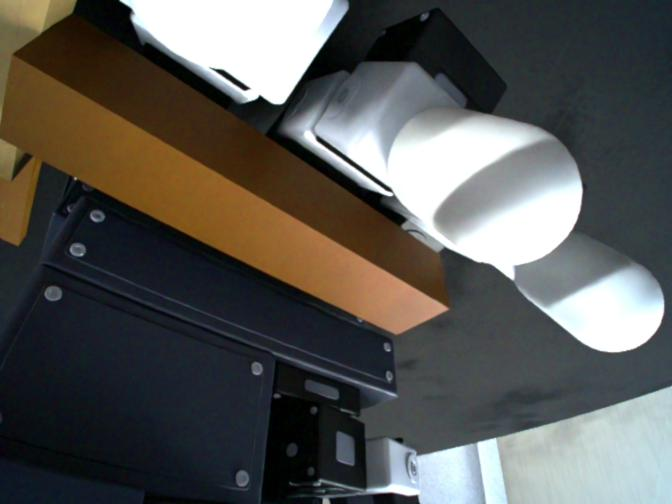

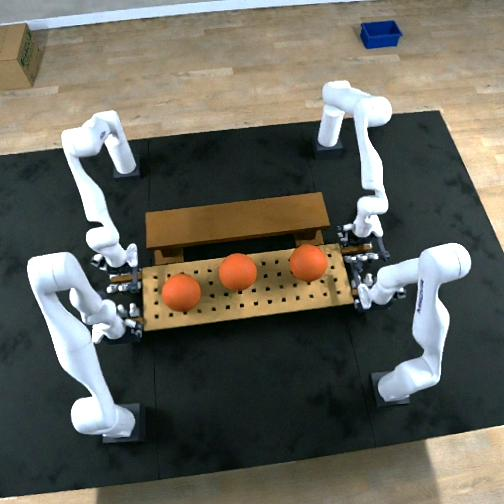

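Scaled by 5.040 from the camera's 504x504 image, which has a finer 720x720 frame.

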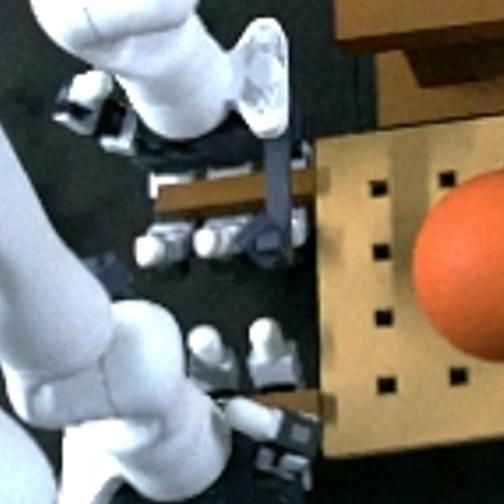

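Scaled by 5.040 from the camera's 504x504 image, which has a finer 720x720 frame.

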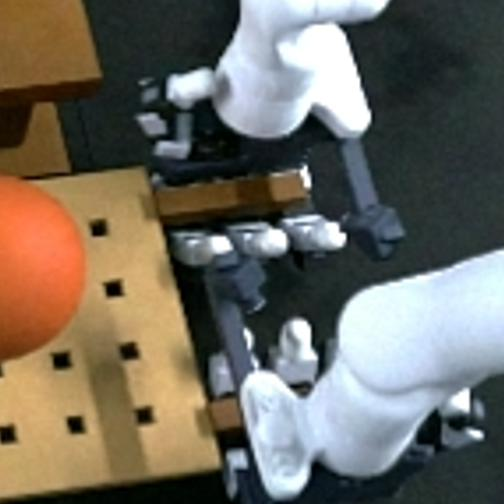

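>>> move(arm1={"joints": {"joint1_rad": -0.1059, "joint2_rad": 0.7284, "joint4_rad": 2.3307, "joint6_rad": 0.0825, "joint7_rad": -0.0564, "hand_current_limit": 0.7}, "min_time_s": 2}, arm2={"joints": {"joint1_rad": -0.1635, "joint2_rad": 0.4801, "joint4_rad": 2.2847, "joint6_rad": 0.3768, "joint7_rad": -0.1168, "hand_current_limit": 0.7}, "min_time_s": 2}, arm3={"joints": {"joint1_rad": -0.0417, "joint2_rad": 0.9653, "joint4_rad": 1.3779, "joint6_rad": 0.7984, "joint7_rad": -0.0304, "hand_current_limit": 0.7}, "min_time_s": 2}, arm4={"joints": {"joint1_rad": -0.0531, "joint2_rad": 0.8981, "joint4_rad": 1.3462, "joint6_rad": 0.8973, "joint7_rad": -0.0644, "hand_current_limit": 0.7}, "min_time_s": 2}, cameras=["all"])

Scene clock: 547.67 s.
Joint torques (N m): arm1=[1.87 -13.85 0.3 -0.94 0.08 -0.49 0.04] | arm2=[0.33 -15.17 1.05 -3.51 0.16 -0.49 -0.37] | arm3=[1.02 -25.22 2.45 -7.56 0.36 -0.62 0.21] | arm4=[1.88 -29.64 -0.45 -9.33 0.39 -0.16 -0.55]
Flange force (N): arm1=[6.8 0.1 -0.2] | arm2=[0.2 3.4 7.8] | arm3=[2.1 0.3 4.1] | arm4=[2.5 2.7 12.9]
move: arm1 done; arm2 done; arm3 done; arm4 done
Joint velocities: within noise
arm1.joint_positions: joint1_rad=-0.106 joint2_rad=+0.728 joint3_rad=+0.000 joint4_rad=+2.331 joint5_rad=+0.000 joint6_rad=+0.082 joint7_rad=-0.056 hand_index_mcp=-0.388 hand_index_abd=+0.000 hand_index_pip=-0.294 hand_index_dip=+0.553 hand_middle_mcp=-0.392 hand_middle_abd=+0.000 hand_middle_pip=-0.295 hand_middle_dip=+0.553 hand_ring_mcp=-0.392 hand_ring_abd=+0.000 hand_ring_pip=-0.294 hand_ring_dip=+0.553 hand_thumb_cmc=+0.947 hand_thumb_axl=+0.677 hand_thumb_mcp=+0.947 hand_thumb_ipl=+0.899 hand_current_limit=+0.700 hand_speed=-0.600
arm1.joint_status: all done
arm1.hand_state: blocked,goal,goal,goal,goal,goal,goal,goal,goal,goal,goal,goal,goal,goal,goal,goal
arm1.index_mcp_current_ma: 17
arm1.index_abd_current_ma: 0
arm1.index_pip_current_ma: 1
arm1.index_dip_current_ma: 1
arm1.middle_mcp_current_ma: 12
arm1.middle_abd_current_ma: 0
arm1.middle_pip_current_ma: 1
arm1.middle_dip_current_ma: 0
arm1.ring_mcp_current_ma: 12
arm1.ring_abd_current_ma: 0
arm1.ring_pip_current_ma: 2
arm1.ring_dip_current_ma: 1
arm1.thumb_cmc_current_ma: -1
arm1.thumb_axl_current_ma: 0
arm1.thumb_mcp_current_ma: -1
arm1.thumb_ipl_current_ma: 0
arm1.hand_goal_index_mcp: -0.410
arm1.hand_goal_index_abd: 0.000
arm1.hand_goal_index_pip: -0.300
arm1.hand_goal_index_dip: 0.550
arm1.hand_goal_middle_mcp: -0.410
arm1.hand_goal_middle_abd: 0.000
arm1.hand_goal_middle_pip: -0.300
arm1.hand_goal_middle_dip: 0.550
arm1.hand_goal_ring_mcp: -0.410
arm1.hand_goal_ring_abd: 0.000
arm1.hand_goal_ring_pip: -0.300
arm1.hand_goal_ring_dip: 0.550
arm1.hand_goal_thumb_cmc: 0.950
arm1.hand_goal_thumb_axl: 0.678
arm1.hand_goal_thumb_mcp: 0.950
arm1.hand_goal_thumb_ipl: 0.900
arm1.hand: x=+0.4499 y=+0.1770 z=+0.7971 quat_wxyz=(-0.004, +1.000, +0.000, +0.001) (m; scene frame)
arm2.joint_positions: joint1_rad=-0.163 joint2_rad=+0.480 joint3_rad=+0.000 joint4_rad=+2.285 joint5_rad=+0.000 joint6_rad=+0.377 joint7_rad=-0.117 hand_index_mcp=-0.384 hand_index_abd=+0.000 hand_index_pip=-0.295 hand_index_dip=+0.553 hand_middle_mcp=-0.383 hand_middle_abd=+0.000 hand_middle_pip=-0.295 hand_middle_dip=+0.553 hand_ring_mcp=-0.382 hand_ring_abd=+0.000 hand_ring_pip=-0.294 hand_ring_dip=+0.553 hand_thumb_cmc=+0.947 hand_thumb_axl=+0.677 hand_thumb_mcp=+0.946 hand_thumb_ipl=+0.899 hand_current_limit=+0.700 hand_speed=-0.600
arm2.joint_status: all done
arm2.hand_state: blocked,goal,goal,goal,blocked,goal,goal,goal,blocked,goal,goal,goal,goal,goal,goal,goal
arm2.index_mcp_current_ma: 26
arm2.index_abd_current_ma: 0
arm2.index_pip_current_ma: 2
arm2.index_dip_current_ma: 1
arm2.middle_mcp_current_ma: 28
arm2.middle_abd_current_ma: 0
arm2.middle_pip_current_ma: 2
arm2.middle_dip_current_ma: 1
arm2.ring_mcp_current_ma: 28
arm2.ring_abd_current_ma: 0
arm2.ring_pip_current_ma: 2
arm2.ring_dip_current_ma: 1
arm2.thumb_cmc_current_ma: -1
arm2.thumb_axl_current_ma: 0
arm2.thumb_mcp_current_ma: -1
arm2.thumb_ipl_current_ma: 0
arm2.hand_goal_index_mcp: -0.410
arm2.hand_goal_index_abd: 0.000
arm2.hand_goal_index_pip: -0.300
arm2.hand_goal_index_dip: 0.550
arm2.hand_goal_middle_mcp: -0.410
arm2.hand_goal_middle_abd: 0.000
arm2.hand_goal_middle_pip: -0.300
arm2.hand_goal_middle_dip: 0.550
arm2.hand_goal_ring_mcp: -0.410
arm2.hand_goal_ring_abd: 0.000
arm2.hand_goal_ring_pip: -0.300
arm2.hand_goal_ring_dip: 0.550
arm2.hand_goal_thumb_cmc: 0.950
arm2.hand_goal_thumb_axl: 0.678
arm2.hand_goal_thumb_mcp: 0.950
arm2.hand_goal_thumb_ipl: 0.900
arm2.hand: x=-0.4920 y=+0.1741 z=+0.7970 quat_wxyz=(+0.001, +1.000, +0.000, -0.001) (m; scene frame)
arm3.joint_positions: joint1_rad=-0.042 joint2_rad=+0.965 joint3_rad=+0.000 joint4_rad=+1.378 joint5_rad=+0.000 joint6_rad=+0.798 joint7_rad=-0.030 hand_index_mcp=-0.391 hand_index_abd=+0.000 hand_index_pip=-0.294 hand_index_dip=+0.553 hand_middle_mcp=-0.391 hand_middle_abd=+0.000 hand_middle_pip=-0.294 hand_middle_dip=+0.554 hand_ring_mcp=-0.390 hand_ring_abd=+0.000 hand_ring_pip=-0.294 hand_ring_dip=+0.553 hand_thumb_cmc=+0.947 hand_thumb_axl=+0.677 hand_thumb_mcp=+0.948 hand_thumb_ipl=+0.899 hand_current_limit=+0.700 hand_speed=-0.600
arm3.joint_status: all done
arm3.hand_state: goal,goal,goal,goal,goal,goal,goal,goal,blocked,goal,goal,goal,goal,goal,goal,goal
arm3.index_mcp_current_ma: 42
arm3.index_abd_current_ma: 0
arm3.index_pip_current_ma: 9
arm3.index_dip_current_ma: 4
arm3.middle_mcp_current_ma: 45
arm3.middle_abd_current_ma: 0
arm3.middle_pip_current_ma: 8
arm3.middle_dip_current_ma: 5
arm3.ring_mcp_current_ma: 47
arm3.ring_abd_current_ma: 0
arm3.ring_pip_current_ma: 10
arm3.ring_dip_current_ma: 3
arm3.thumb_cmc_current_ma: -4
arm3.thumb_axl_current_ma: -1
arm3.thumb_mcp_current_ma: -3
arm3.thumb_ipl_current_ma: -2
arm3.hand_goal_index_mcp: -0.410
arm3.hand_goal_index_abd: 0.000
arm3.hand_goal_index_pip: -0.300
arm3.hand_goal_index_dip: 0.550
arm3.hand_goal_middle_mcp: -0.410
arm3.hand_goal_middle_abd: 0.000
arm3.hand_goal_middle_pip: -0.300
arm3.hand_goal_middle_dip: 0.550
arm3.hand_goal_ring_mcp: -0.410
arm3.hand_goal_ring_abd: 0.000
arm3.hand_goal_ring_pip: -0.300
arm3.hand_goal_ring_dip: 0.550
arm3.hand_goal_thumb_cmc: 0.950
arm3.hand_goal_thumb_axl: 0.678
arm3.hand_goal_thumb_mcp: 0.950
arm3.hand_goal_thumb_ipl: 0.900
arm3.hand: x=-0.4499 y=+0.0869 z=+0.7971 quat_wxyz=(-0.005, +0.000, +1.000, +0.002) (m; scene frame)
arm4.joint_positions: joint1_rad=-0.053 joint2_rad=+0.898 joint3_rad=+0.000 joint4_rad=+1.346 joint5_rad=+0.000 joint6_rad=+0.897 joint7_rad=-0.064 hand_index_mcp=-0.390 hand_index_abd=+0.000 hand_index_pip=-0.294 hand_index_dip=+0.553 hand_middle_mcp=-0.384 hand_middle_abd=+0.000 hand_middle_pip=-0.294 hand_middle_dip=+0.553 hand_ring_mcp=-0.377 hand_ring_abd=+0.000 hand_ring_pip=-0.294 hand_ring_dip=+0.553 hand_thumb_cmc=+0.948 hand_thumb_axl=+0.677 hand_thumb_mcp=+0.947 hand_thumb_ipl=+0.899 hand_current_limit=+0.700 hand_speed=-0.600
arm4.joint_status: all done
arm4.hand_state: blocked,goal,goal,goal,blocked,goal,goal,goal,blocked,goal,goal,goal,goal,goal,goal,goal
arm4.index_mcp_current_ma: 33
arm4.index_abd_current_ma: 0
arm4.index_pip_current_ma: 5
arm4.index_dip_current_ma: 2
arm4.middle_mcp_current_ma: 48
arm4.middle_abd_current_ma: 0
arm4.middle_pip_current_ma: 5
arm4.middle_dip_current_ma: 2
arm4.ring_mcp_current_ma: 66
arm4.ring_abd_current_ma: 0
arm4.ring_pip_current_ma: 5
arm4.ring_dip_current_ma: 2
arm4.thumb_cmc_current_ma: -1
arm4.thumb_axl_current_ma: 0
arm4.thumb_mcp_current_ma: -3
arm4.thumb_ipl_current_ma: -1
arm4.hand_goal_index_mcp: -0.410
arm4.hand_goal_index_abd: 0.000
arm4.hand_goal_index_pip: -0.300
arm4.hand_goal_index_dip: 0.550
arm4.hand_goal_middle_mcp: -0.410
arm4.hand_goal_middle_abd: 0.000
arm4.hand_goal_middle_pip: -0.300
arm4.hand_goal_middle_dip: 0.550
arm4.hand_goal_ring_mcp: -0.410
arm4.hand_goal_ring_abd: 0.000
arm4.hand_goal_ring_pip: -0.300
arm4.hand_goal_ring_dip: 0.550
arm4.hand_goal_thumb_cmc: 0.950
arm4.hand_goal_thumb_axl: 0.678
arm4.hand_goal_thumb_mcp: 0.950
arm4.hand_goal_thumb_ipl: 0.900
arm4.hand: x=+0.4920 y=+0.0922 z=+0.7969 quat_wxyz=(-0.001, -0.001, +1.000, -0.005) (m; scene frame)
pictures: arm1_cam_wrist, arm2_cam_wrist, arm3_cam_wrist, arm4_cam_wrist, cam_high
Images, in order (width x height): arm1_cam_wrist 672x504, arm2_cam_wrist 672x504, arm3_cam_wrist 672x504, arm4_cam_wrist 672x504, cam_high 504x504.

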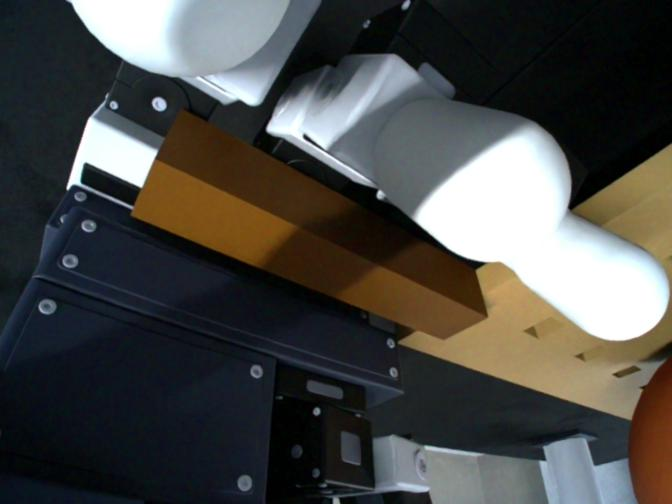

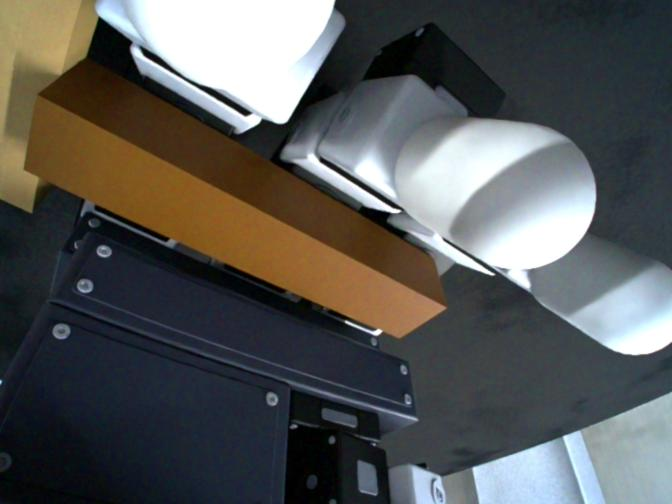

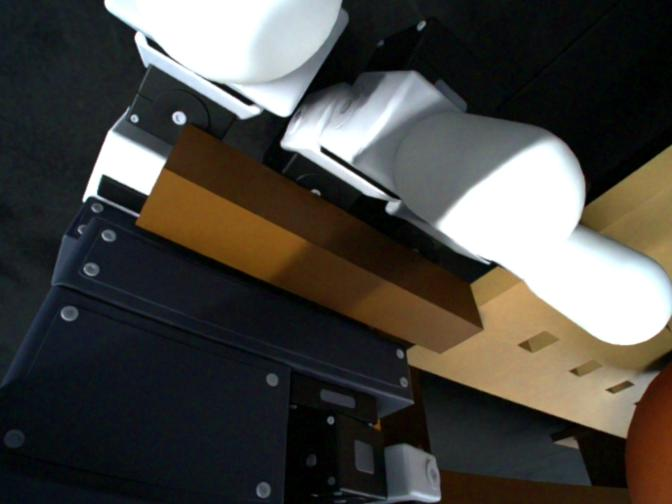

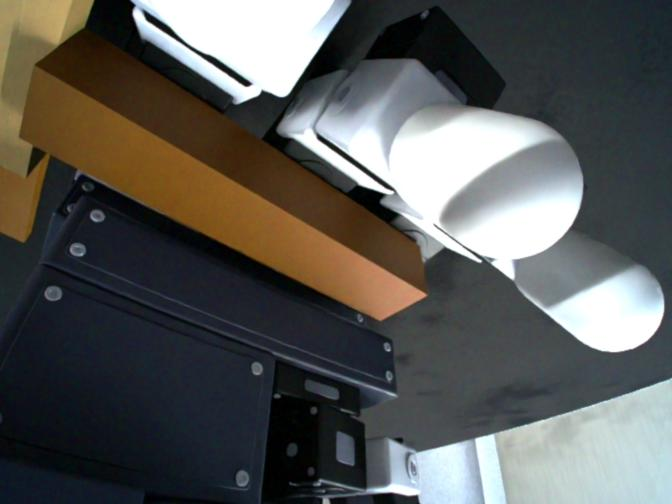

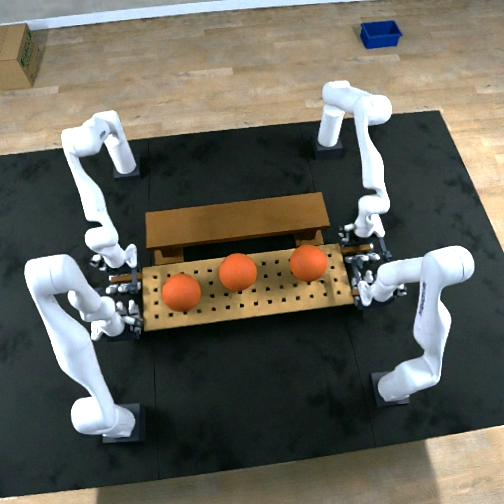

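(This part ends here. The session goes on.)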